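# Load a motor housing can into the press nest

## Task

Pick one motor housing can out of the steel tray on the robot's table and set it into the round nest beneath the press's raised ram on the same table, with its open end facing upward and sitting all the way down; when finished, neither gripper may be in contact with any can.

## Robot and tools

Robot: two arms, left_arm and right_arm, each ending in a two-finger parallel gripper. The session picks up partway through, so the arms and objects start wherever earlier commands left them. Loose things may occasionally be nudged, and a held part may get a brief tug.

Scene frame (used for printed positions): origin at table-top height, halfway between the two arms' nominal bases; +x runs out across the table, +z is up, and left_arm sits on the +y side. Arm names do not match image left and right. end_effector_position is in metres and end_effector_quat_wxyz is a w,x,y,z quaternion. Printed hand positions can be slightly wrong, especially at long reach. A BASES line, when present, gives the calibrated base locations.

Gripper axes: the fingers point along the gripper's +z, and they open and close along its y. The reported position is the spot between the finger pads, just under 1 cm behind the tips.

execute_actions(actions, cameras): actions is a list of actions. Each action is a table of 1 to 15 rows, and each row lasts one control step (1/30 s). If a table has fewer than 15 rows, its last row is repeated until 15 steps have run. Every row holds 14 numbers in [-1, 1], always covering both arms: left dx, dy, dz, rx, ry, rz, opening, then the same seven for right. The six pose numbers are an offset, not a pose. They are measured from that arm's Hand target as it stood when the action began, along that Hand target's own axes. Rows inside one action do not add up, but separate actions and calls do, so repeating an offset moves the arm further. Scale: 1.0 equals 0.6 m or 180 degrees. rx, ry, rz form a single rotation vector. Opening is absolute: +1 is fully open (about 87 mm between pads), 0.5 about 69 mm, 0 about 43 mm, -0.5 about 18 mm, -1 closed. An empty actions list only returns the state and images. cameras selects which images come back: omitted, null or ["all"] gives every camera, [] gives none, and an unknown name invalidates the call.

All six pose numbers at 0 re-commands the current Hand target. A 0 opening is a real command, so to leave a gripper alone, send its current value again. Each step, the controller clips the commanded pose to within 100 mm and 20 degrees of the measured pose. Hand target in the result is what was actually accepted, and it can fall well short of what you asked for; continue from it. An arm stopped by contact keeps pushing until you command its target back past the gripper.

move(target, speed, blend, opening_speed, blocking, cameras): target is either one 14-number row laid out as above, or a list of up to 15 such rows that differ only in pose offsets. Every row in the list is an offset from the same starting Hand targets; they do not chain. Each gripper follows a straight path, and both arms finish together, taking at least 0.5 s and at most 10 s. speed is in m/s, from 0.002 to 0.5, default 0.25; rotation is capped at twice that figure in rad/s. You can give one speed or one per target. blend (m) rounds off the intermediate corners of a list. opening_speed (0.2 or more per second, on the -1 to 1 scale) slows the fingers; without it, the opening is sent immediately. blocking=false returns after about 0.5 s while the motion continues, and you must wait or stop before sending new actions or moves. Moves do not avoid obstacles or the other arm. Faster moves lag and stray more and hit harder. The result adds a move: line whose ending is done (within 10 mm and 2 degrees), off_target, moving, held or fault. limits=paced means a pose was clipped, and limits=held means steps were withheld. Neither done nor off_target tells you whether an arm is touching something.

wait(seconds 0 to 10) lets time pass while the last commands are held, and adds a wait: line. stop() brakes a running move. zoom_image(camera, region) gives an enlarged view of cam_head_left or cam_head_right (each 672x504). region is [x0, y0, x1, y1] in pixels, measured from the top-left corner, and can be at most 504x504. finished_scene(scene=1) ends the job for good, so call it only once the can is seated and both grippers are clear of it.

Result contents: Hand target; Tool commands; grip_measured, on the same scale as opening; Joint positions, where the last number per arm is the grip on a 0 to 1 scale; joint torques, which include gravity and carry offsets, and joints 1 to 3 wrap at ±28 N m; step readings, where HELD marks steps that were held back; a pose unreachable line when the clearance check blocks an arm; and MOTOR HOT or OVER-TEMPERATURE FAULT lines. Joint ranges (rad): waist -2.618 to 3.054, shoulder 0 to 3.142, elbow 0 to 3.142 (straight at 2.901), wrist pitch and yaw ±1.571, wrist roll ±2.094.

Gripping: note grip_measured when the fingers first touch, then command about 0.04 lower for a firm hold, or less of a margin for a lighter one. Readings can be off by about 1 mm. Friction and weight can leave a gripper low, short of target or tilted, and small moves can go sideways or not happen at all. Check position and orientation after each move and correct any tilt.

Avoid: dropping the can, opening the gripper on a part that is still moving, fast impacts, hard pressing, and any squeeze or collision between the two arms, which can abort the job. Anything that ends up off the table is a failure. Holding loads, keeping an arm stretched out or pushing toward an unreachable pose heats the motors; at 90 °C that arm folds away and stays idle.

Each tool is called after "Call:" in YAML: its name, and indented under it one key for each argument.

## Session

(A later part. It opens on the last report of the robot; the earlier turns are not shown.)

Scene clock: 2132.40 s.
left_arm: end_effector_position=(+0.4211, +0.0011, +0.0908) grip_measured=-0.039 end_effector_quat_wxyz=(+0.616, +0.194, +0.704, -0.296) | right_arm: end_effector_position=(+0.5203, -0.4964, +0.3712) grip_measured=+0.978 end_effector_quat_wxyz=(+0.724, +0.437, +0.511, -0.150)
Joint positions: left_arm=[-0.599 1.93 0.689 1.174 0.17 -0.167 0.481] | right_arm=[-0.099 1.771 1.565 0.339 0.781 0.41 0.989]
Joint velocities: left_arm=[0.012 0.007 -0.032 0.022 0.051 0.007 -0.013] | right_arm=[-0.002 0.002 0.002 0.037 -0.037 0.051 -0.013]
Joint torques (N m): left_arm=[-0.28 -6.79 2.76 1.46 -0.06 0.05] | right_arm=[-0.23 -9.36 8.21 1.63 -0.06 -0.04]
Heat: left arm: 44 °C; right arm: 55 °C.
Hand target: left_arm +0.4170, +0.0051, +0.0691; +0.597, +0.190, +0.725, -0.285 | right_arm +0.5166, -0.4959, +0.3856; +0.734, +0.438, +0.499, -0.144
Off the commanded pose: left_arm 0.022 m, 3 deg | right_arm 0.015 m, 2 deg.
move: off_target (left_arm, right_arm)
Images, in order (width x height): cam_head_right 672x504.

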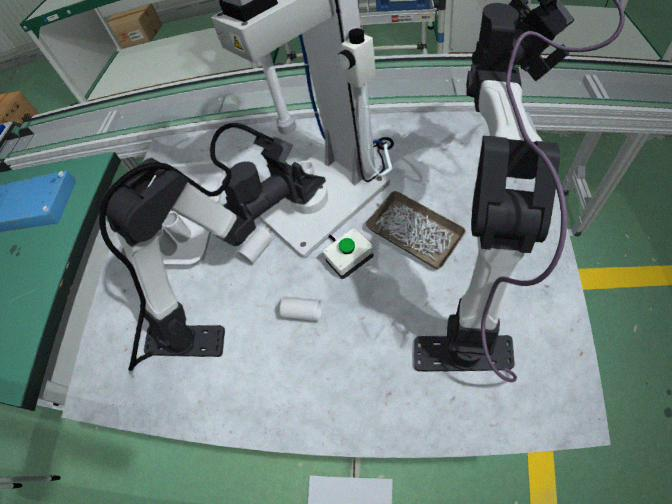

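Call:
move:
  target: [0,0,0.005,0,0,0,-0.1,0,0,0,0,0,0,1]
  speed: 0.02
  cameras: []

Call:
move:
  target: [0,0.007,0,0,0,0,-0.1,0,0,0,0,0,0,1]
  speed: 0.02
  cameras: []

Call:
move:
  target: [0,0.007,0,0,0,0,-0.1,0,0,0,0,0,0,1]
  speed: 0.02
  cameras: ["cam_head_right"]

Call:
zoom_image:
  camera: "cam_head_right"
  region: [260, 130, 340, 210]

Scene clock: 2137.03 s.
left_arm: end_effector_position=(+0.4214, +0.0011, +0.0902) grip_measured=-0.039 end_effector_quat_wxyz=(+0.617, +0.194, +0.703, -0.296) | right_arm: end_effector_position=(+0.5203, -0.4964, +0.3712) grip_measured=+0.978 end_effector_quat_wxyz=(+0.724, +0.437, +0.511, -0.150)
Joint positions: left_arm=[-0.599 1.935 0.689 1.181 0.169 -0.167 0.481] | right_arm=[-0.099 1.771 1.565 0.339 0.781 0.41 0.989]
Joint velocities: left_arm=[0.002 0.007 -0.012 0.037 0.11 0.022 -0.009] | right_arm=[-0.007 0.007 -0.012 0.007 0.037 -0.007 0.029]
Joint torques (N m): left_arm=[-0.39 -6.37 3.67 1.36 -0.06 0.04] | right_arm=[-0.23 -9.37 8.21 1.63 -0.06 -0.04]
Heat: left arm: 44 °C; right arm: 55 °C.
Hand target: left_arm +0.4194, +0.0033, +0.0687; +0.597, +0.190, +0.725, -0.285 | right_arm +0.5166, -0.4959, +0.3856; +0.734, +0.438, +0.499, -0.144
Off the commanded pose: left_arm 0.022 m, 4 deg | right_arm 0.015 m, 2 deg.
move: off_target (left_arm, right_arm)
No camera images: "cameras" was empty.

Scene clock: 2137.73 s.
left_arm: end_effector_position=(+0.4214, +0.0011, +0.0902) grip_measured=-0.039 end_effector_quat_wxyz=(+0.617, +0.194, +0.703, -0.296) | right_arm: end_effector_position=(+0.5203, -0.4964, +0.3712) grip_measured=+0.978 end_effector_quat_wxyz=(+0.724, +0.437, +0.511, -0.150)
Joint positions: left_arm=[-0.599 1.935 0.689 1.181 0.169 -0.167 0.481] | right_arm=[-0.099 1.771 1.565 0.339 0.781 0.41 0.989]
Joint velocities: left_arm=[0.007 0.022 -0.007 0.007 -0.051 0.007 -0.013] | right_arm=[-0.002 -0.012 -0.007 -0.007 -0.007 -0.125 -0.013]
Joint torques (N m): left_arm=[0.61 -5.97 3.88 1.36 0.02 0.08] | right_arm=[-0.23 -9.35 8.23 1.63 -0.06 -0.04]
Heat: left arm: 43 °C; right arm: 55 °C.
Hand target: left_arm +0.4219, +0.0066, +0.0679; +0.597, +0.191, +0.725, -0.285 | right_arm +0.5166, -0.4959, +0.3856; +0.734, +0.438, +0.499, -0.144
Off the commanded pose: left_arm 0.023 m, 4 deg | right_arm 0.015 m, 2 deg.
move: off_target (left_arm, right_arm)
No camera images: "cameras" was empty.

Scene clock: 2138.50 s.
left_arm: end_effector_position=(+0.4214, +0.0011, +0.0899) grip_measured=-0.039 end_effector_quat_wxyz=(+0.616, +0.196, +0.701, -0.300) | right_arm: end_effector_position=(+0.5203, -0.4964, +0.3712) grip_measured=+0.978 end_effector_quat_wxyz=(+0.724, +0.437, +0.511, -0.150)
Joint positions: left_arm=[-0.594 1.94 0.689 1.189 0.184 -0.169 0.481] | right_arm=[-0.099 1.771 1.565 0.339 0.781 0.41 0.989]
Joint velocities: left_arm=[-0.012 -0.007 -0.017 0.007 -0.037 0.007 0.001] | right_arm=[-0.007 0.007 -0.027 -0.037 0.037 -0.066 -0.013]
Joint torques (N m): left_arm=[1.42 -6.05 4.1 1.3 0.04 0.08] | right_arm=[-0.23 -9.35 8.21 1.63 -0.06 -0.04]
Heat: left arm: 43 °C; right arm: 55 °C.
Hand target: left_arm +0.4245, +0.0098, +0.0670; +0.597, +0.191, +0.725, -0.285 | right_arm +0.5166, -0.4959, +0.3856; +0.734, +0.438, +0.499, -0.144
Off the commanded pose: left_arm 0.025 m, 4 deg | right_arm 0.015 m, 2 deg.
move: off_target (left_arm, right_arm)
Images, in order (width x height): cam_head_right 672x504.

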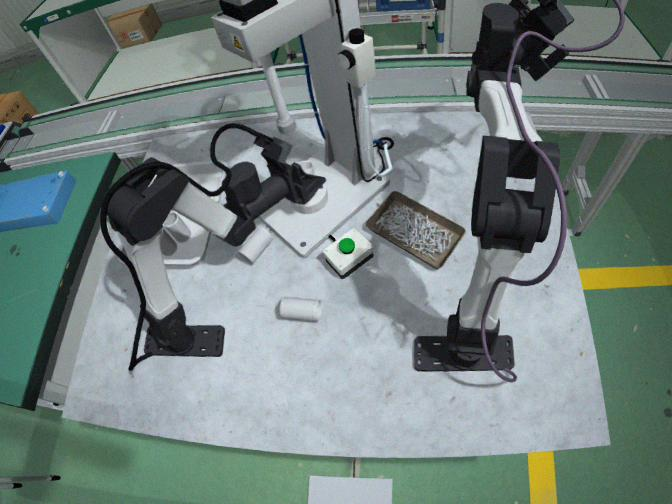

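Scaled by 6.300.

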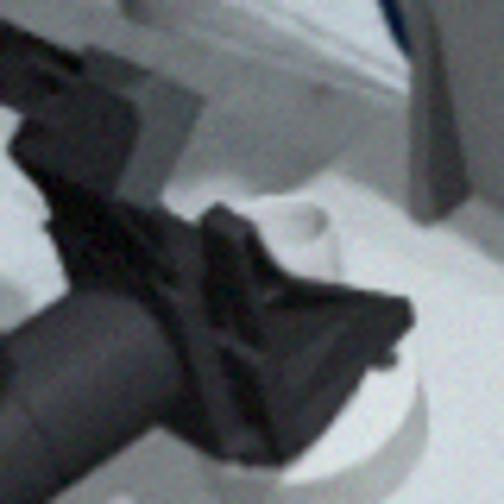

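Call:
move:
  target: [-0.03,-0.01,0,0,0,0,-0.1,0,0,0,0,0,0,1]
  speed: 0.03
  cameras: []

Call:
move:
  target: [0,0,0,0,0,0,0.1,0,0,0,0,0,0,1]
  opening_speed: 0.2
  cameras: ["cam_head_right"]

Call:
zoom_image:
  camera: "cam_head_right"
  region: [260, 130, 340, 210]

Call:
move:
  target: [-0.01,0,-0.24,0,0,0,0.4,0,0,0,0,0,0,1]
  speed: 0.1
  cameras: ["cam_head_left","cam_head_right"]

Call:
zoom_image:
  camera: "cam_head_right"
  region: [280, 155, 335, 210]

Call:
zoom_image:
  camera: "cam_head_left"
  region: [275, 155, 330, 210]

Scene clock: 2143.57 s.
left_arm: end_effector_position=(+0.4216, +0.0009, +0.0893) grip_measured=-0.039 end_effector_quat_wxyz=(+0.607, +0.197, +0.710, -0.297) | right_arm: end_effector_position=(+0.5203, -0.4964, +0.3712) grip_measured=+0.978 end_effector_quat_wxyz=(+0.724, +0.437, +0.511, -0.150)
Joint positions: left_arm=[-0.594 1.922 0.701 1.134 0.184 -0.169 0.481] | right_arm=[-0.099 1.771 1.565 0.339 0.781 0.41 0.989]
Joint velocities: left_arm=[-0.002 -0.007 -0.017 -0.125 0.037 -0.022 -0.004] | right_arm=[-0.002 0.002 -0.002 0.007 -0.051 -0.007 -0.008]
Joint torques (N m): left_arm=[0.58 -10.78 5.07 1 -0.04 0.1] | right_arm=[-0.23 -9.36 8.21 1.63 -0.06 -0.04]
Heat: left arm: 43 °C; right arm: 55 °C.
Hand target: left_arm +0.4249, +0.0060, +0.0860; +0.597, +0.191, +0.725, -0.285 | right_arm +0.5166, -0.4959, +0.3856; +0.734, +0.438, +0.499, -0.144
Off the commanded pose: left_arm 0.007 m, 3 deg | right_arm 0.015 m, 2 deg.
move: off_target (left_arm, right_arm)
No camera images: "cameras" was empty.

Scene clock: 2144.77 s.
left_arm: end_effector_position=(+0.4217, +0.0009, +0.0891) grip_measured=+0.100 end_effector_quat_wxyz=(+0.607, +0.197, +0.711, -0.297) | right_arm: end_effector_position=(+0.5203, -0.4964, +0.3712) grip_measured=+0.978 end_effector_quat_wxyz=(+0.724, +0.437, +0.511, -0.150)
Joint positions: left_arm=[-0.594 1.922 0.701 1.132 0.184 -0.169 0.55] | right_arm=[-0.099 1.771 1.565 0.339 0.781 0.41 0.989]
Joint velocities: left_arm=[-0.012 -0.022 -0.022 -0.081 -0.022 -0.037 0.004] | right_arm=[0.002 -0.002 -0.017 0.022 -0.022 -0.007 0.018]
Joint torques (N m): left_arm=[0.65 -10.74 5.07 1.04 -0.06 0.11] | right_arm=[-0.23 -9.36 8.21 1.63 -0.06 -0.04]
Heat: left arm: 44 °C; right arm: 55 °C.
Hand target: left_arm +0.4249, +0.0060, +0.0859; +0.597, +0.191, +0.725, -0.285 | right_arm +0.5166, -0.4959, +0.3856; +0.734, +0.438, +0.499, -0.144
Off the commanded pose: left_arm 0.007 m, 3 deg | right_arm 0.015 m, 2 deg.
move: off_target (left_arm, right_arm)
Images, in order (width x height): cam_head_right 672x504.

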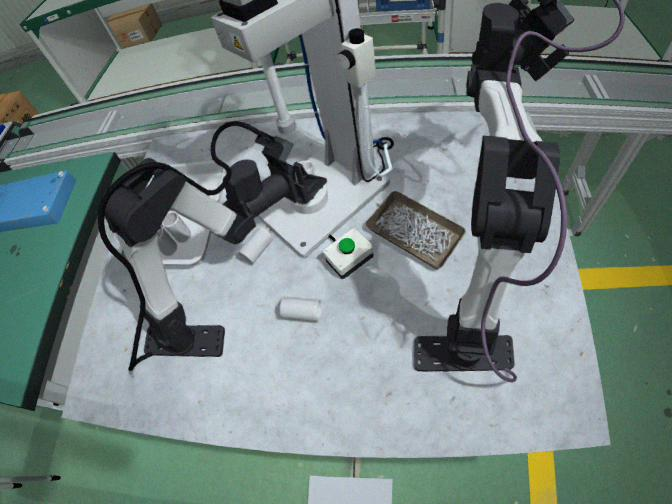

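Scaled by 6.300.

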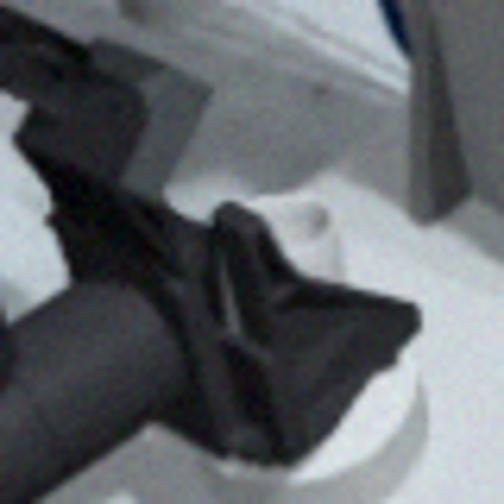

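Scene clock: 2147.03 s.
left_arm: end_effector_position=(+0.3189, +0.0961, +0.1137) grip_measured=+0.400 end_effector_quat_wxyz=(+0.597, +0.188, +0.726, -0.285) | right_arm: end_effector_position=(+0.5203, -0.4964, +0.3712) grip_measured=+0.978 end_effector_quat_wxyz=(+0.724, +0.437, +0.511, -0.150)
Joint positions: left_arm=[-0.469 1.261 0.231 0.9 0.28 -0.155 0.7] | right_arm=[-0.099 1.771 1.565 0.339 0.781 0.41 0.989]
Joint velocities: left_arm=[0.007 -0.012 0.017 -0.037 0.007 -0.007 0.009] | right_arm=[-0.017 -0.012 0.002 -0.081 0.037 -0.081 0.018]
Joint torques (N m): left_arm=[0.64 -5.12 4.51 1.54 0.19 0.17] | right_arm=[-0.23 -9.36 8.21 1.63 -0.06 -0.04]
Heat: left arm: 44 °C; right arm: 55 °C.
Hand target: left_arm +0.3170, +0.0981, +0.1139; +0.598, +0.193, +0.725, -0.283 | right_arm +0.5166, -0.4959, +0.3856; +0.734, +0.438, +0.499, -0.144
Off the commanded pose: left_arm 0.005 m, 0 deg | right_arm 0.015 m, 2 deg.
move: off_target (right_arm)

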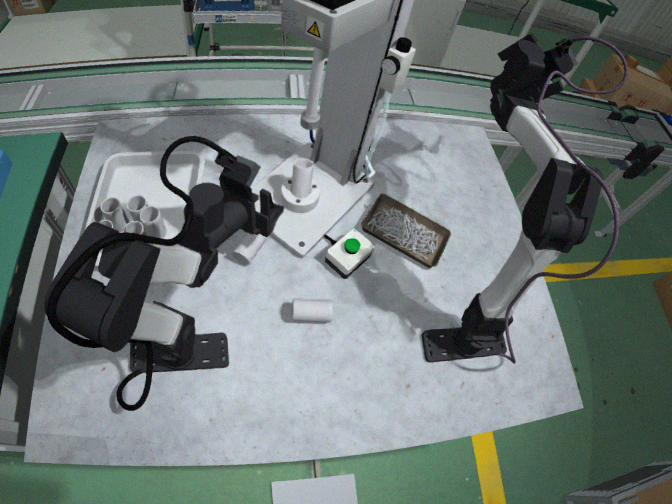

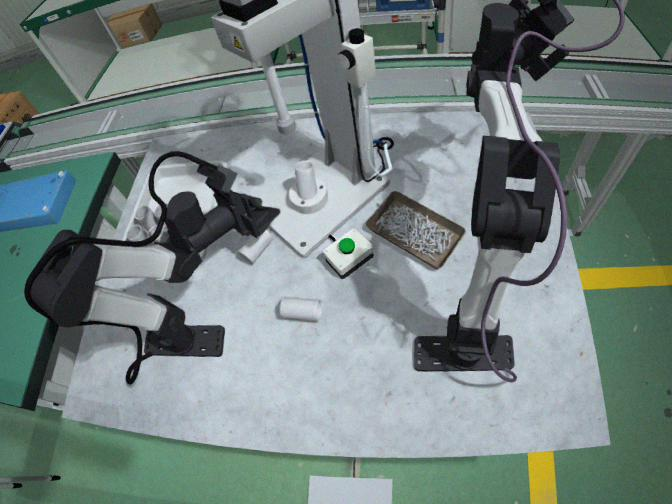

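Scaled by 9.164.

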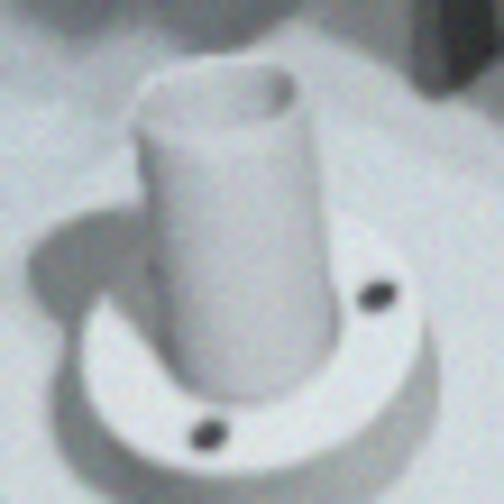

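Scaled by 9.164.

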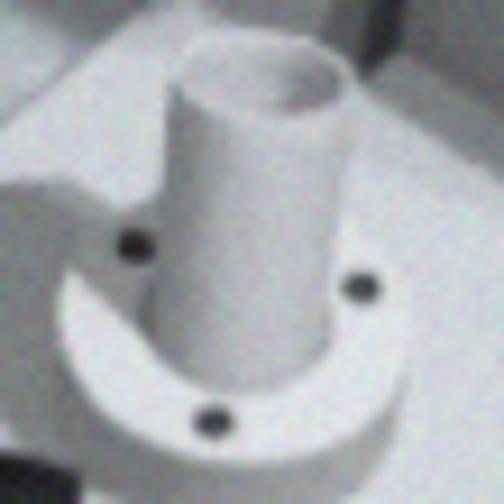

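Call:
zoom_image:
  camera: "cam_head_right"
  region: [225, 210, 285, 270]

Call:
zoom_image:
  camera: "cam_head_left"
  region: [280, 280, 340, 340]

Call:
zoom_image:
  camera: "cam_head_left"
  region: [90, 180, 170, 260]

Scaled by 8.400.

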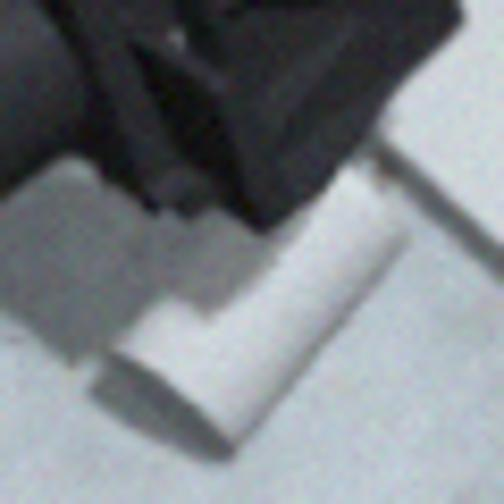

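Scaled by 8.400.

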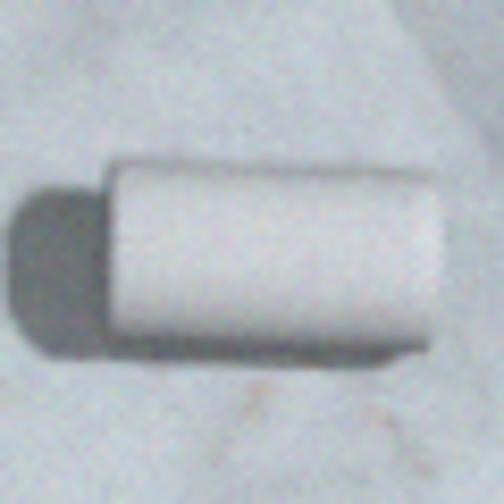

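Scaled by 6.300.

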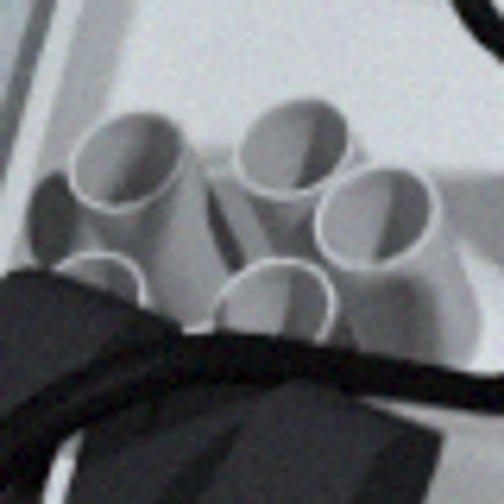

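Call:
move:
  target:
    - [0.035,-0.012,0.06,0,0,0,-0.3,0,0,0,0,0,0,1]
    - [0.04,-0.015,0.12,0,0,0,-0.3,0,0,0,0,0,0,1]
  speed: 0.07
  cameras: ["cam_head_right"]

Call:
zoom_image:
  camera: "cam_head_right"
  region: [260, 130, 340, 210]

Scene clock: 2180.43 s.
left_arm: end_effector_position=(+0.3521, +0.0503, +0.0727) grip_measured=-0.300 end_effector_quat_wxyz=(+0.585, +0.197, +0.734, -0.282) | right_arm: end_effector_position=(+0.5203, -0.4964, +0.3712) grip_measured=+0.978 end_effector_quat_wxyz=(+0.724, +0.437, +0.511, -0.150)
Joint positions: left_arm=[-0.581 1.696 0.37 1.166 0.181 -0.158 0.35] | right_arm=[-0.099 1.771 1.565 0.339 0.781 0.41 0.989]
Joint velocities: left_arm=[-0.012 0.007 -0.012 0.022 0.022 0.007 -0.004] | right_arm=[-0.002 0.002 -0.022 -0.022 0.051 0.051 -0.029]
Joint torques (N m): left_arm=[-0.69 -4.12 6.24 1.89 -0.01 -0.03] | right_arm=[-0.23 -9.36 8.21 1.63 -0.06 -0.04]
Heat: left arm: 40 °C; right arm: 55 °C.
Hand target: left_arm +0.3608, +0.0436, +0.0808; +0.597, +0.191, +0.725, -0.285 | right_arm +0.5166, -0.4959, +0.3856; +0.734, +0.438, +0.499, -0.144
Off the commanded pose: left_arm 0.015 m, 2 deg | right_arm 0.015 m, 2 deg.
move: off_target (left_arm, right_arm)
Images, in order (width x height): cam_head_right 672x504.

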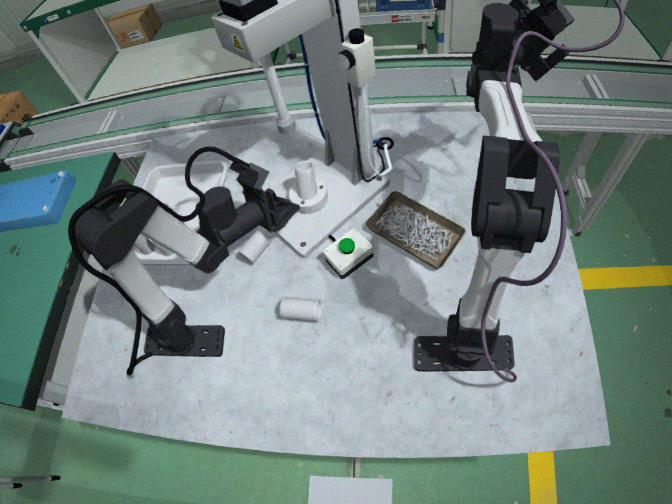

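Scaled by 6.300.

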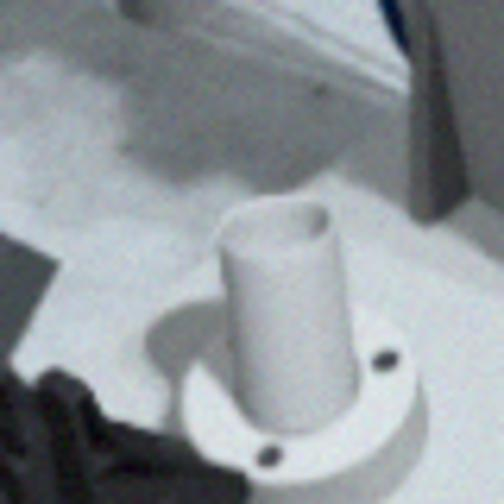

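Call:
move:
  target: [-0.016,0,0.025,0,0,0,-0.3,0,0,0,0,0,0,1]
  speed: 0.04
  cameras: ["cam_head_right"]

Call:
zoom_image:
  camera: "cam_head_right"
  region: [260, 130, 340, 210]

Call:
move:
  target: [-0.003,0,0.02,0,0,0,-0.3,0,0,0,0,0,0,1]
  speed: 0.04
  cameras: ["cam_head_right"]

Call:
zoom_image:
  camera: "cam_head_right"
  region: [260, 130, 340, 210]

Scene clock: 2184.47 s.
left_arm: end_effector_position=(+0.3525, +0.0500, +0.0723) grip_measured=-0.300 end_effector_quat_wxyz=(+0.584, +0.197, +0.736, -0.282) | right_arm: end_effector_position=(+0.5203, -0.4964, +0.3712) grip_measured=+0.978 end_effector_quat_wxyz=(+0.724, +0.437, +0.511, -0.150)
Joint positions: left_arm=[-0.581 1.696 0.373 1.16 0.181 -0.16 0.35] | right_arm=[-0.099 1.771 1.565 0.339 0.781 0.41 0.989]
Joint velocities: left_arm=[0.017 0.007 -0.002 -0.007 -0.022 0.037 -0.006] | right_arm=[-0.002 -0.007 0.012 0.022 -0.007 -0.066 -0.008]
Joint torques (N m): left_arm=[-1.02 -4.31 11.02 1.36 -0.05 -0.05] | right_arm=[-0.23 -9.36 8.21 1.63 -0.06 -0.04]
Heat: left arm: 41 °C; right arm: 55 °C.
Hand target: left_arm +0.3743, +0.0346, +0.0880; +0.597, +0.191, +0.725, -0.285 | right_arm +0.5166, -0.4959, +0.3856; +0.734, +0.438, +0.499, -0.144
Off the commanded pose: left_arm 0.031 m, 2 deg | right_arm 0.015 m, 2 deg.
move: off_target (left_arm, right_arm)
Images, in order (width x height): cam_head_right 672x504.

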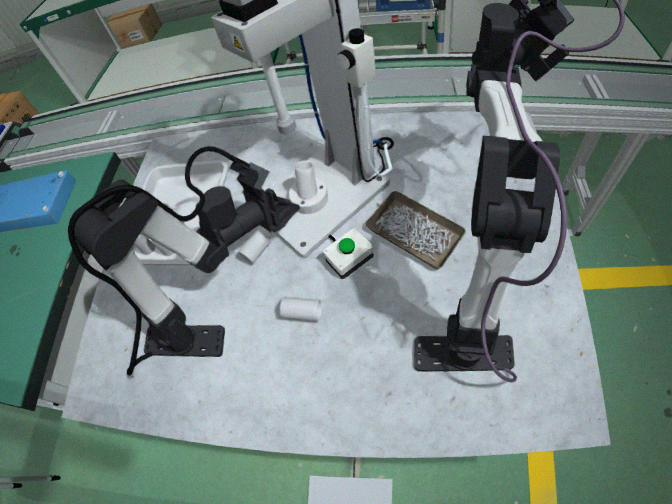

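Scaled by 6.300.

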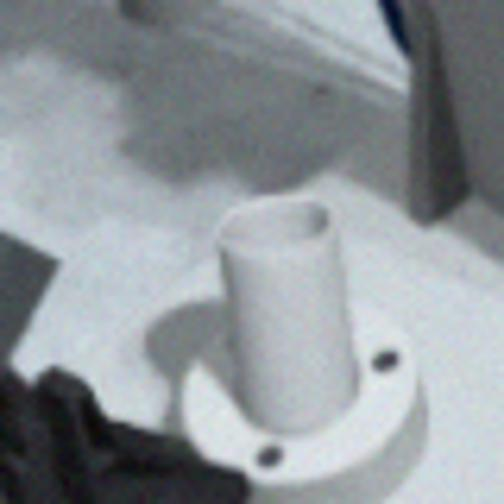

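Scene clock: 2185.17 s.
left_arm: end_effector_position=(+0.3529, +0.0497, +0.0725) grip_measured=-0.300 end_effector_quat_wxyz=(+0.583, +0.197, +0.736, -0.282) | right_arm: end_effector_position=(+0.5203, -0.4964, +0.3712) grip_measured=+0.978 end_effector_quat_wxyz=(+0.724, +0.437, +0.511, -0.150)
Joint positions: left_arm=[-0.581 1.695 0.376 1.154 0.181 -0.16 0.35] | right_arm=[-0.099 1.771 1.565 0.339 0.781 0.41 0.989]
Joint velocities: left_arm=[-0.012 -0.007 -0.002 -0.022 -0.022 -0.022 -0.006] | right_arm=[0.002 -0.012 0.002 -0.051 -0.051 -0.051 -0.018]
Joint torques (N m): left_arm=[-1.42 -1.77 13.85 1.3 -0.09 -0.07] | right_arm=[-0.23 -9.36 8.21 1.62 -0.06 -0.04]
Heat: left arm: 41 °C; right arm: 55 °C.
Hand target: left_arm +0.3837, +0.0270, +0.0881; +0.597, +0.191, +0.725, -0.285 | right_arm +0.5166, -0.4959, +0.3856; +0.734, +0.438, +0.499, -0.144
Off the commanded pose: left_arm 0.041 m, 2 deg | right_arm 0.015 m, 2 deg.
move: off_target (left_arm, right_arm)
Images, in order (width x height): cam_head_right 672x504.

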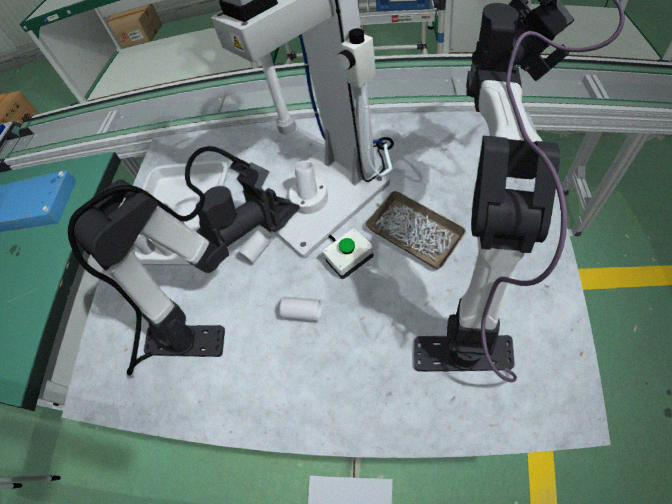

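Scaled by 6.300.

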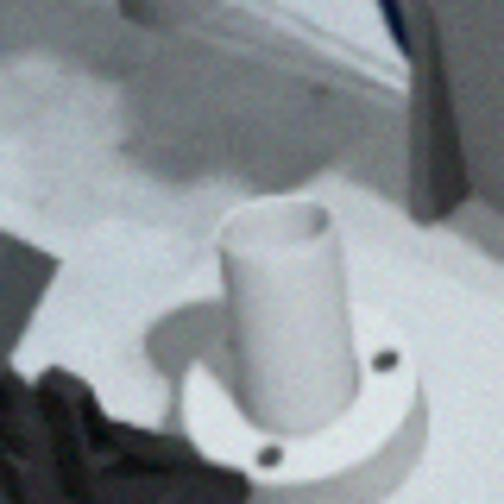

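Call:
move:
  target:
    - [0,0,-0.055,0,0,0,-0.3,0,0,0,0,0,0,1]
    - [-0.02,0,-0.055,0,0,0,-0.3,0,0,0,0,0,0,1]
    - [-0.02,0,-0.01,0,0,0,-0.3,0,0,0,0,0,0,1]
    - [-0.02,0,0.01,0,0,0,-0.3,0,0,0,0,0,0,1]
  speed: 0.06
  cameras: ["cam_head_right"]

Call:
zoom_image:
  camera: "cam_head_right"
  region: [260, 130, 340, 210]

Scene clock: 2192.23 s.
left_arm: end_effector_position=(+0.3916, +0.0263, +0.1167) grip_measured=-0.299 end_effector_quat_wxyz=(+0.619, +0.191, +0.704, -0.290) | right_arm: end_effector_position=(+0.5203, -0.4964, +0.3712) grip_measured=+0.978 end_effector_quat_wxyz=(+0.724, +0.437, +0.511, -0.150)
Joint positions: left_arm=[-0.586 1.713 0.553 1.094 0.171 -0.162 0.35] | right_arm=[-0.099 1.771 1.565 0.339 0.781 0.41 0.989]
Joint velocities: left_arm=[-0.002 0.012 -0.012 0.007 -0.066 -0.022 -0.004] | right_arm=[0.002 0.022 -0.007 -0.022 0.022 0.007 -0.018]
Joint torques (N m): left_arm=[-0.91 -4.63 5.41 1.21 0.02 -0.01] | right_arm=[-0.23 -9.35 8.21 1.63 -0.06 -0.04]
Heat: left arm: 43 °C; right arm: 55 °C.
Hand target: left_arm +0.3911, +0.0240, +0.0989; +0.597, +0.191, +0.725, -0.285 | right_arm +0.5166, -0.4959, +0.3856; +0.734, +0.438, +0.499, -0.144
Off the commanded pose: left_arm 0.018 m, 3 deg | right_arm 0.015 m, 2 deg.
move: off_target (left_arm, right_arm)
Images, in order (width x height): cam_head_right 672x504.

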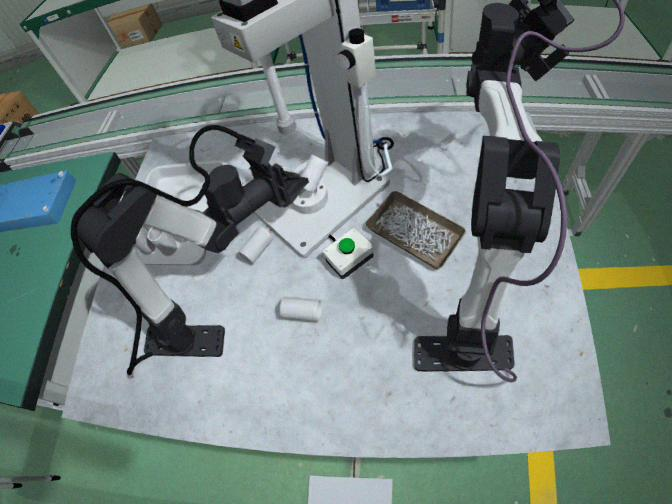

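Scaled by 6.300.

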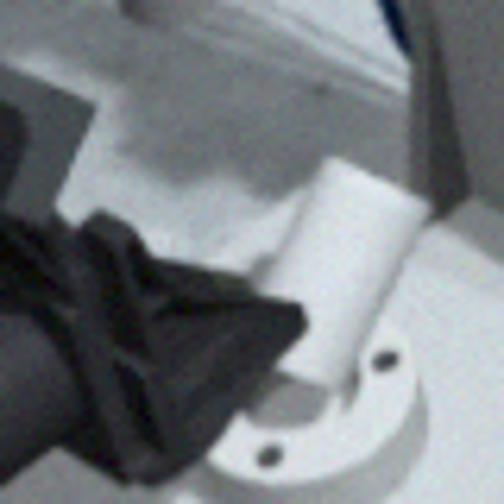

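Call:
move:
  target: [0,0,-0.06,0,0,0,-0.3,0,0,0,0,0,0,1]
  speed: 0.08

Call:
zoom_image:
  camera: "cam_head_right"
  region: [270, 140, 350, 220]

Call:
zoom_image:
  camera: "cam_head_left"
  region: [270, 140, 350, 220]

Scene clock: 2197.47 s.
left_arm: end_effector_position=(+0.3655, +0.0445, +0.0998) grip_measured=-0.300 end_effector_quat_wxyz=(+0.596, +0.191, +0.727, -0.282) | right_arm: end_effector_position=(+0.5203, -0.4964, +0.3712) grip_measured=+0.978 end_effector_quat_wxyz=(+0.724, +0.437, +0.511, -0.150)
Joint positions: left_arm=[-0.58 1.625 0.443 1.049 0.171 -0.162 0.35] | right_arm=[-0.099 1.771 1.565 0.339 0.781 0.41 0.989]
Joint velocities: left_arm=[0.007 -0.012 -0.012 -0.095 -0.051 0.007 0.009] | right_arm=[0.002 -0.002 0.007 -0.007 -0.022 0.037 -0.013]
Joint torques (N m): left_arm=[0.65 -8.59 3.79 1.58 0.2 0.04] | right_arm=[-0.23 -9.36 8.21 1.63 -0.06 -0.04]
Heat: left arm: 43 °C; right arm: 55 °C.
Hand target: left_arm +0.3637, +0.0469, +0.1042; +0.597, +0.191, +0.725, -0.285 | right_arm +0.5166, -0.4959, +0.3856; +0.734, +0.438, +0.499, -0.144
Off the commanded pose: left_arm 0.005 m, 0 deg | right_arm 0.015 m, 2 deg.
move: off_target (right_arm)

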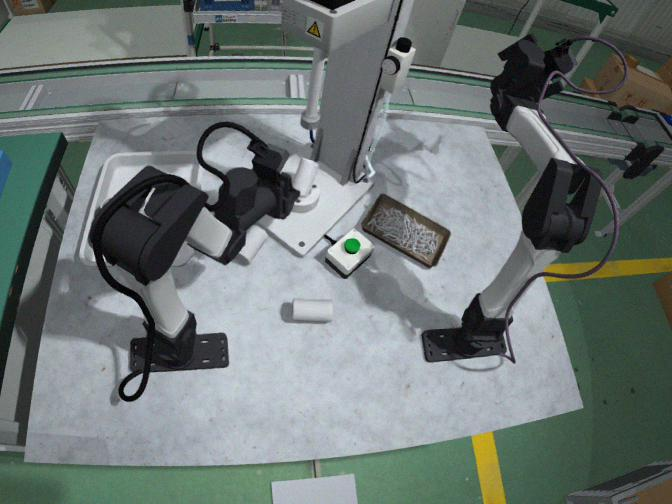

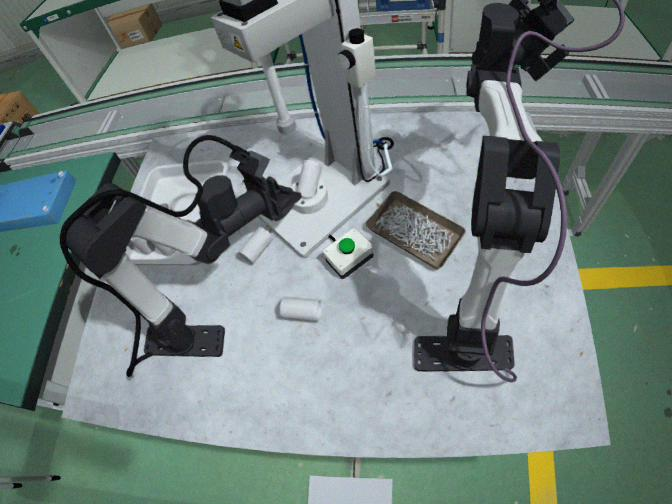

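Scaled by 6.300.

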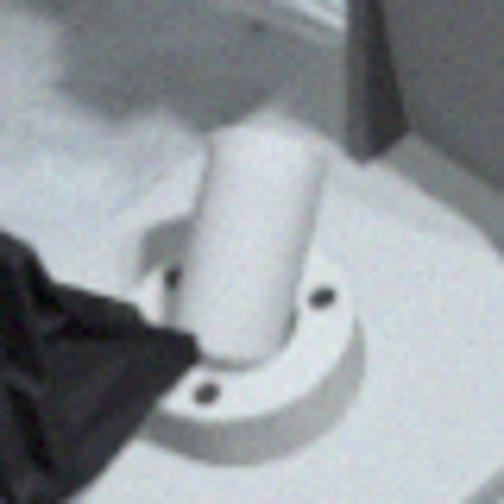

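Scaled by 6.300.

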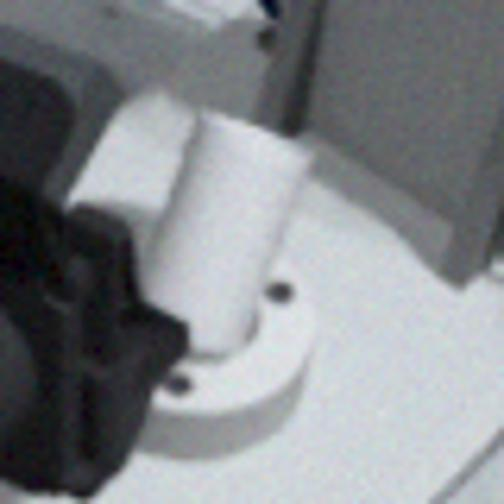

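Call:
wait:
  seconds: 0

Call:
zoom_image:
  camera: "cam_head_right"
  region: [260, 120, 360, 220]

Call:
zoom_image:
  camera: "cam_head_left"
  region: [260, 120, 360, 220]

Scene clock: 2209.40 s.
left_arm: end_effector_position=(+0.3655, +0.0445, +0.0996) grip_measured=-0.300 end_effector_quat_wxyz=(+0.596, +0.191, +0.727, -0.282) | right_arm: end_effector_position=(+0.5203, -0.4964, +0.3712) grip_measured=+0.978 end_effector_quat_wxyz=(+0.724, +0.437, +0.511, -0.150)
Joint positions: left_arm=[-0.58 1.625 0.443 1.048 0.171 -0.162 0.35] | right_arm=[-0.099 1.771 1.565 0.339 0.781 0.41 0.989]
Joint velocities: left_arm=[-0.007 -0.002 -0.027 -0.081 -0.022 0.007 -0.004] | right_arm=[-0.012 0.007 -0.012 -0.037 0.051 -0.022 0.018]
Joint torques (N m): left_arm=[0.7 -8.75 3.93 1.58 0.18 0.04] | right_arm=[-0.23 -9.36 8.21 1.63 -0.06 -0.04]
Heat: left arm: 42 °C; right arm: 55 °C.
Hand target: left_arm +0.3637, +0.0469, +0.1042; +0.597, +0.191, +0.725, -0.285 | right_arm +0.5166, -0.4959, +0.3856; +0.734, +0.438, +0.499, -0.144
Tool commands: left_gripper/opening=-0.3 right_gripper/opening=+1.0
Off the commanded pose: left_arm 0.005 m, 0 deg | right_arm 0.015 m, 2 deg.

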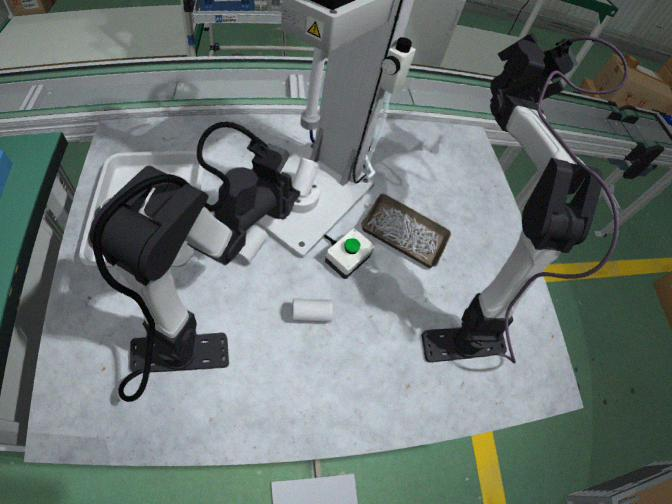

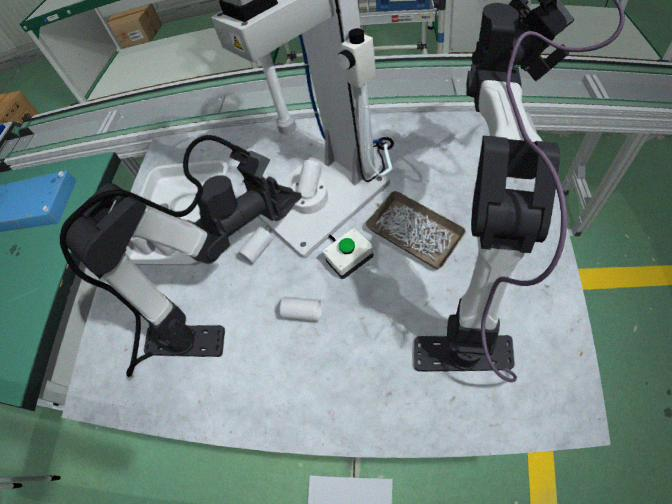

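Scaled by 5.040.

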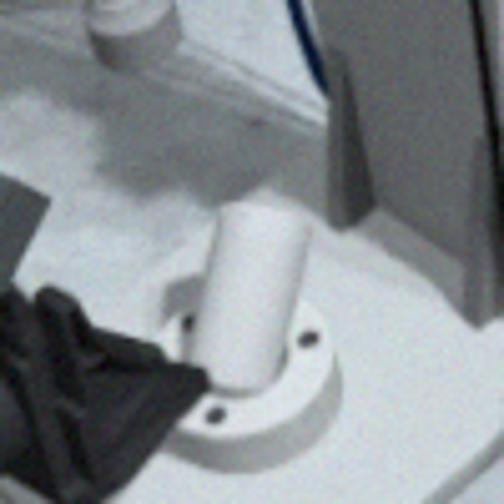

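Scaled by 5.040.

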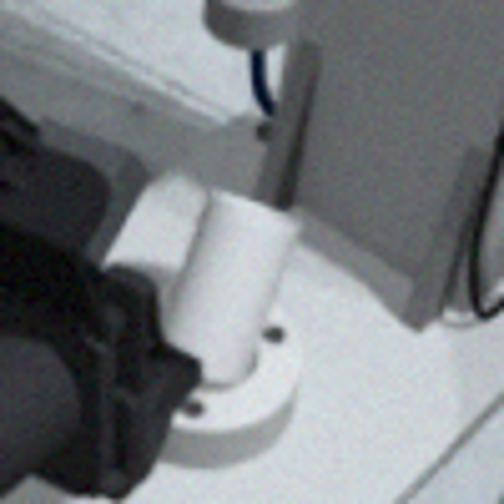

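Call:
move:
  target: [0,0,-0.03,0,0,0,0.65,0,0,0,0,0,0,1]
  speed: 0.05

Call:
move:
  target: [0,0,0.06,0,0,0,0.65,0,0,0,0,0,0,1]
  speed: 0.04

Call:
zoom_image:
  camera: "cam_head_right"
  region: [260, 120, 360, 220]

Call:
zoom_image:
  camera: "cam_head_left"
  region: [260, 120, 360, 220]

Scene clock: 2217.13 s.
left_arm: end_effector_position=(+0.3522, +0.0558, +0.1039) grip_measured=+0.650 end_effector_quat_wxyz=(+0.596, +0.191, +0.727, -0.283) | right_arm: end_effector_position=(+0.5203, -0.4964, +0.3712) grip_measured=+0.978 end_effector_quat_wxyz=(+0.724, +0.437, +0.511, -0.150)
Joint positions: left_arm=[-0.567 1.542 0.382 1.029 0.183 -0.162 0.825] | right_arm=[-0.099 1.771 1.565 0.339 0.781 0.41 0.989]
Joint velocities: left_arm=[0.032 0.002 0.002 0.051 -0.037 0.007 -0.002] | right_arm=[0.017 -0.022 -0.002 -0.022 0.022 0.081 -0.013]
Joint torques (N m): left_arm=[0.64 -7.83 3.89 1.57 0.21 0.08] | right_arm=[-0.23 -9.36 8.21 1.63 -0.06 -0.04]
Heat: left arm: 41 °C; right arm: 55 °C.
Hand target: left_arm +0.3501, +0.0583, +0.1071; +0.597, +0.191, +0.725, -0.285 | right_arm +0.5166, -0.4959, +0.3856; +0.734, +0.438, +0.499, -0.144
Off the commanded pose: left_arm 0.004 m, 0 deg | right_arm 0.015 m, 2 deg.
move: off_target (right_arm)

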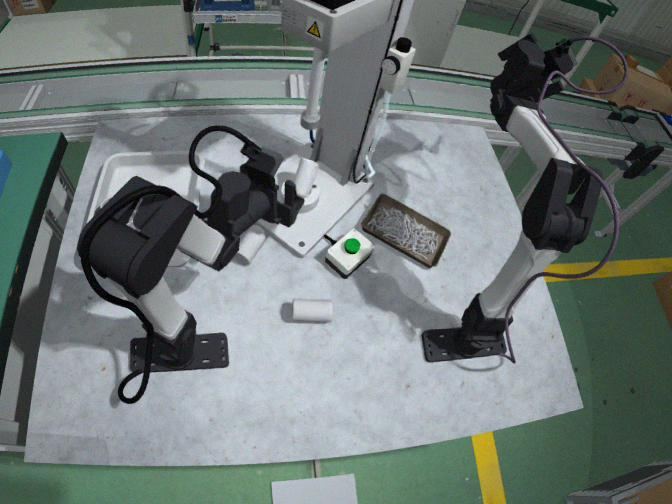

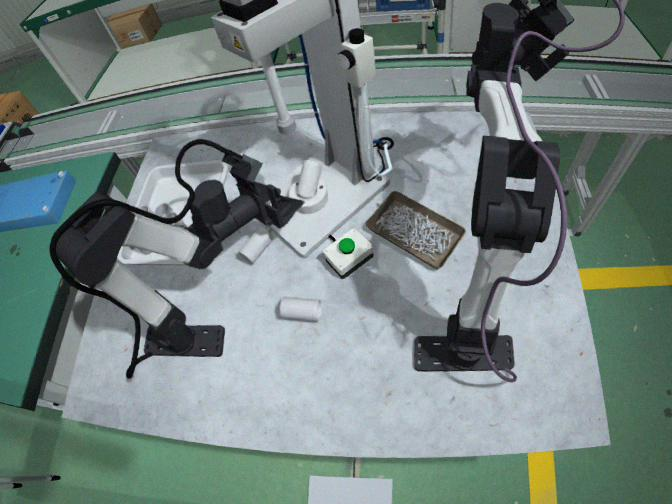

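Scene clock: 2218.33 s.
left_arm: end_effector_position=(+0.3709, +0.0408, +0.0933) grip_measured=+0.650 end_effector_quat_wxyz=(+0.587, +0.194, +0.734, -0.282) | right_arm: end_effector_position=(+0.5203, -0.4964, +0.3712) grip_measured=+0.978 end_effector_quat_wxyz=(+0.724, +0.437, +0.511, -0.150)
Joint positions: left_arm=[-0.578 1.66 0.474 1.031 0.18 -0.162 0.825] | right_arm=[-0.099 1.771 1.565 0.339 0.781 0.41 0.989]
Joint velocities: left_arm=[-0.002 -0.002 0.007 0.051 0.007 -0.007 0.011] | right_arm=[-0.007 -0.007 -0.027 -0.11 -0.022 0.007 0.003]
Joint torques (N m): left_arm=[-0.61 -5.48 6.39 1.8 -0.02 -0.01] | right_arm=[-0.23 -9.36 8.2 1.63 -0.06 -0.04]
Heat: left arm: 41 °C; right arm: 55 °C.
Hand target: left_arm +0.3774, +0.0354, +0.1016; +0.597, +0.191, +0.725, -0.285 | right_arm +0.5166, -0.4959, +0.3856; +0.734, +0.438, +0.499, -0.144
Off the commanded pose: left_arm 0.013 m, 2 deg | right_arm 0.015 m, 2 deg.
move: off_target (left_arm, right_arm)

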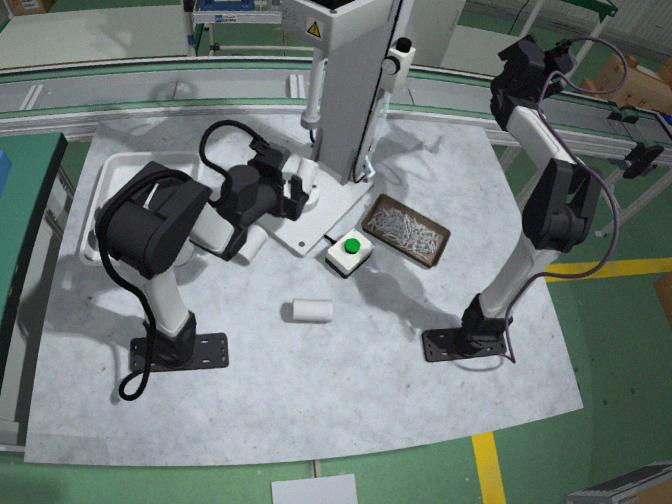

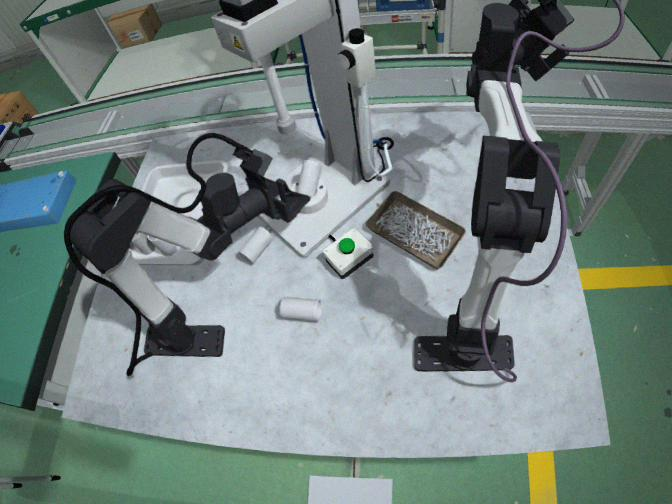

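Scaled by 5.040.

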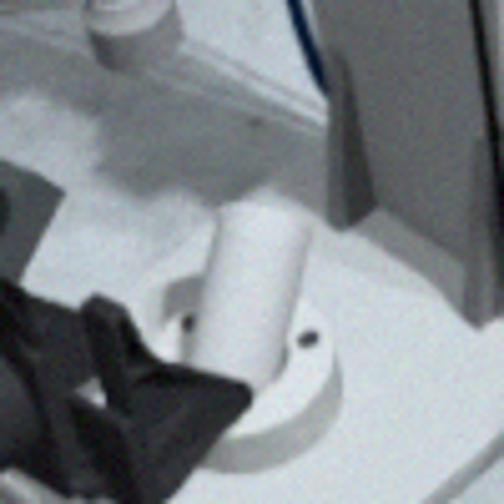

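Scaled by 5.040.

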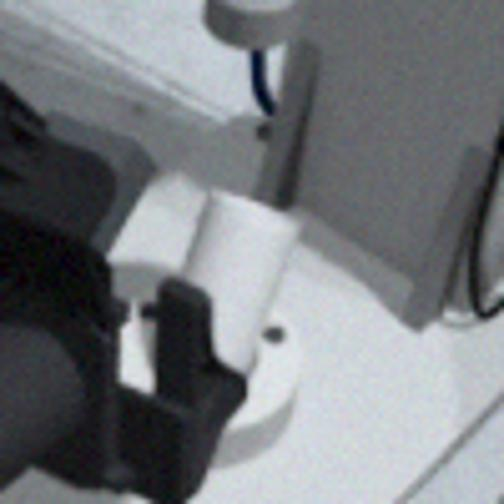

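Call:
move:
  target: [-0.02,0,0.025,0,0,0,0.65,0,0,0,0,0,0,1]
  speed: 0.04

Call:
zoom_image:
  camera: "cam_head_right"
  region: [260, 120, 360, 220]

Call:
zoom_image:
  camera: "cam_head_left"
  region: [260, 120, 360, 220]

Scene clock: 2221.97 s.
left_arm: end_effector_position=(+0.3876, +0.0317, +0.1093) grip_measured=+0.650 end_effector_quat_wxyz=(+0.597, +0.192, +0.725, -0.284) | right_arm: end_effector_position=(+0.5203, -0.4964, +0.3712) grip_measured=+0.978 end_effector_quat_wxyz=(+0.724, +0.437, +0.511, -0.150)
Joint positions: left_arm=[-0.578 1.675 0.553 0.994 0.178 -0.162 0.825] | right_arm=[-0.099 1.771 1.565 0.339 0.781 0.41 0.989]
Joint velocities: left_arm=[0.012 0.007 0.002 -0.007 0.007 0.051 -0.005] | right_arm=[-0.007 0.002 0.002 -0.007 -0.022 -0.007 0.008]
Joint torques (N m): left_arm=[-0.83 -5.87 6.54 1.58 0 0] | right_arm=[-0.23 -9.36 8.23 1.63 -0.06 -0.04]
Heat: left arm: 42 °C; right arm: 55 °C.
Hand target: left_arm +0.3914, +0.0266, +0.1111; +0.597, +0.191, +0.725, -0.285 | right_arm +0.5166, -0.4959, +0.3856; +0.734, +0.438, +0.499, -0.144
Off the commanded pose: left_arm 0.007 m, 0 deg | right_arm 0.015 m, 2 deg.
move: off_target (right_arm)

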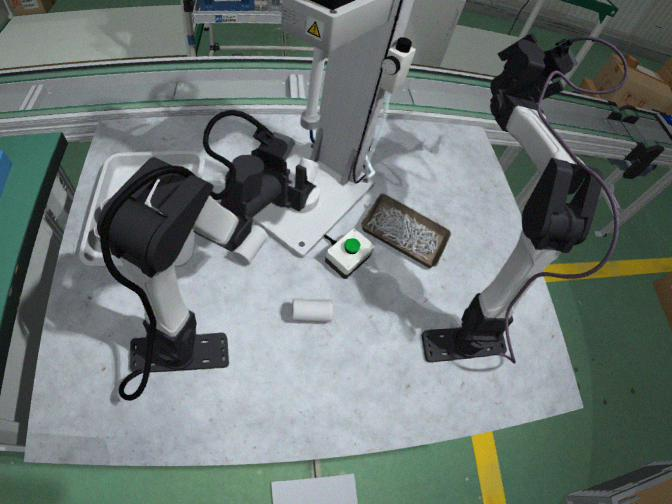

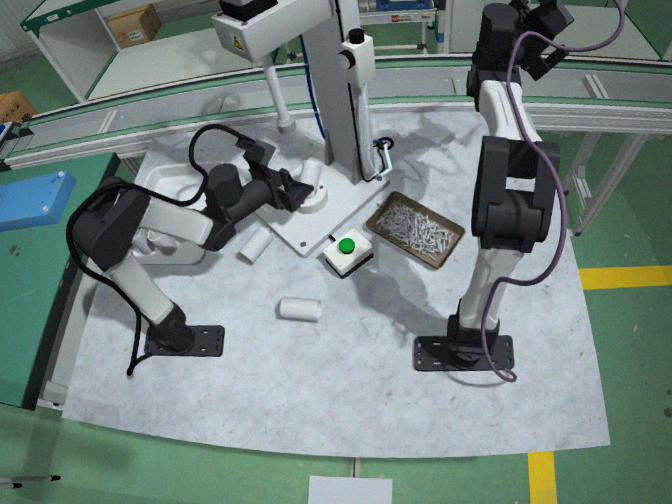

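Scaled by 5.040.

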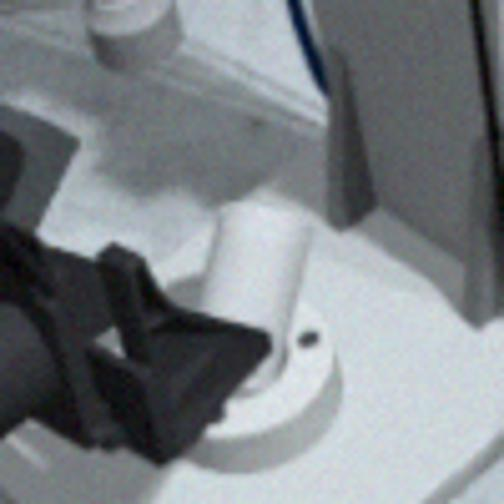

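Scaled by 5.040.

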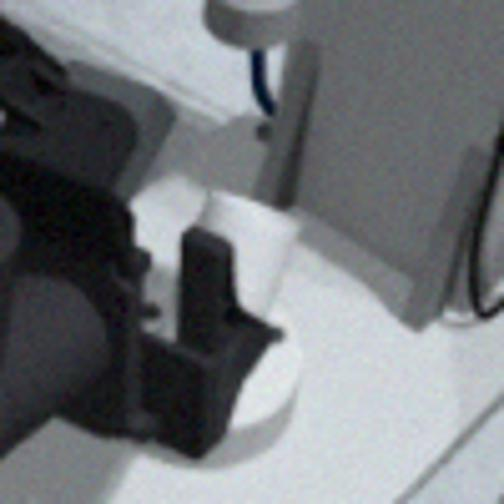

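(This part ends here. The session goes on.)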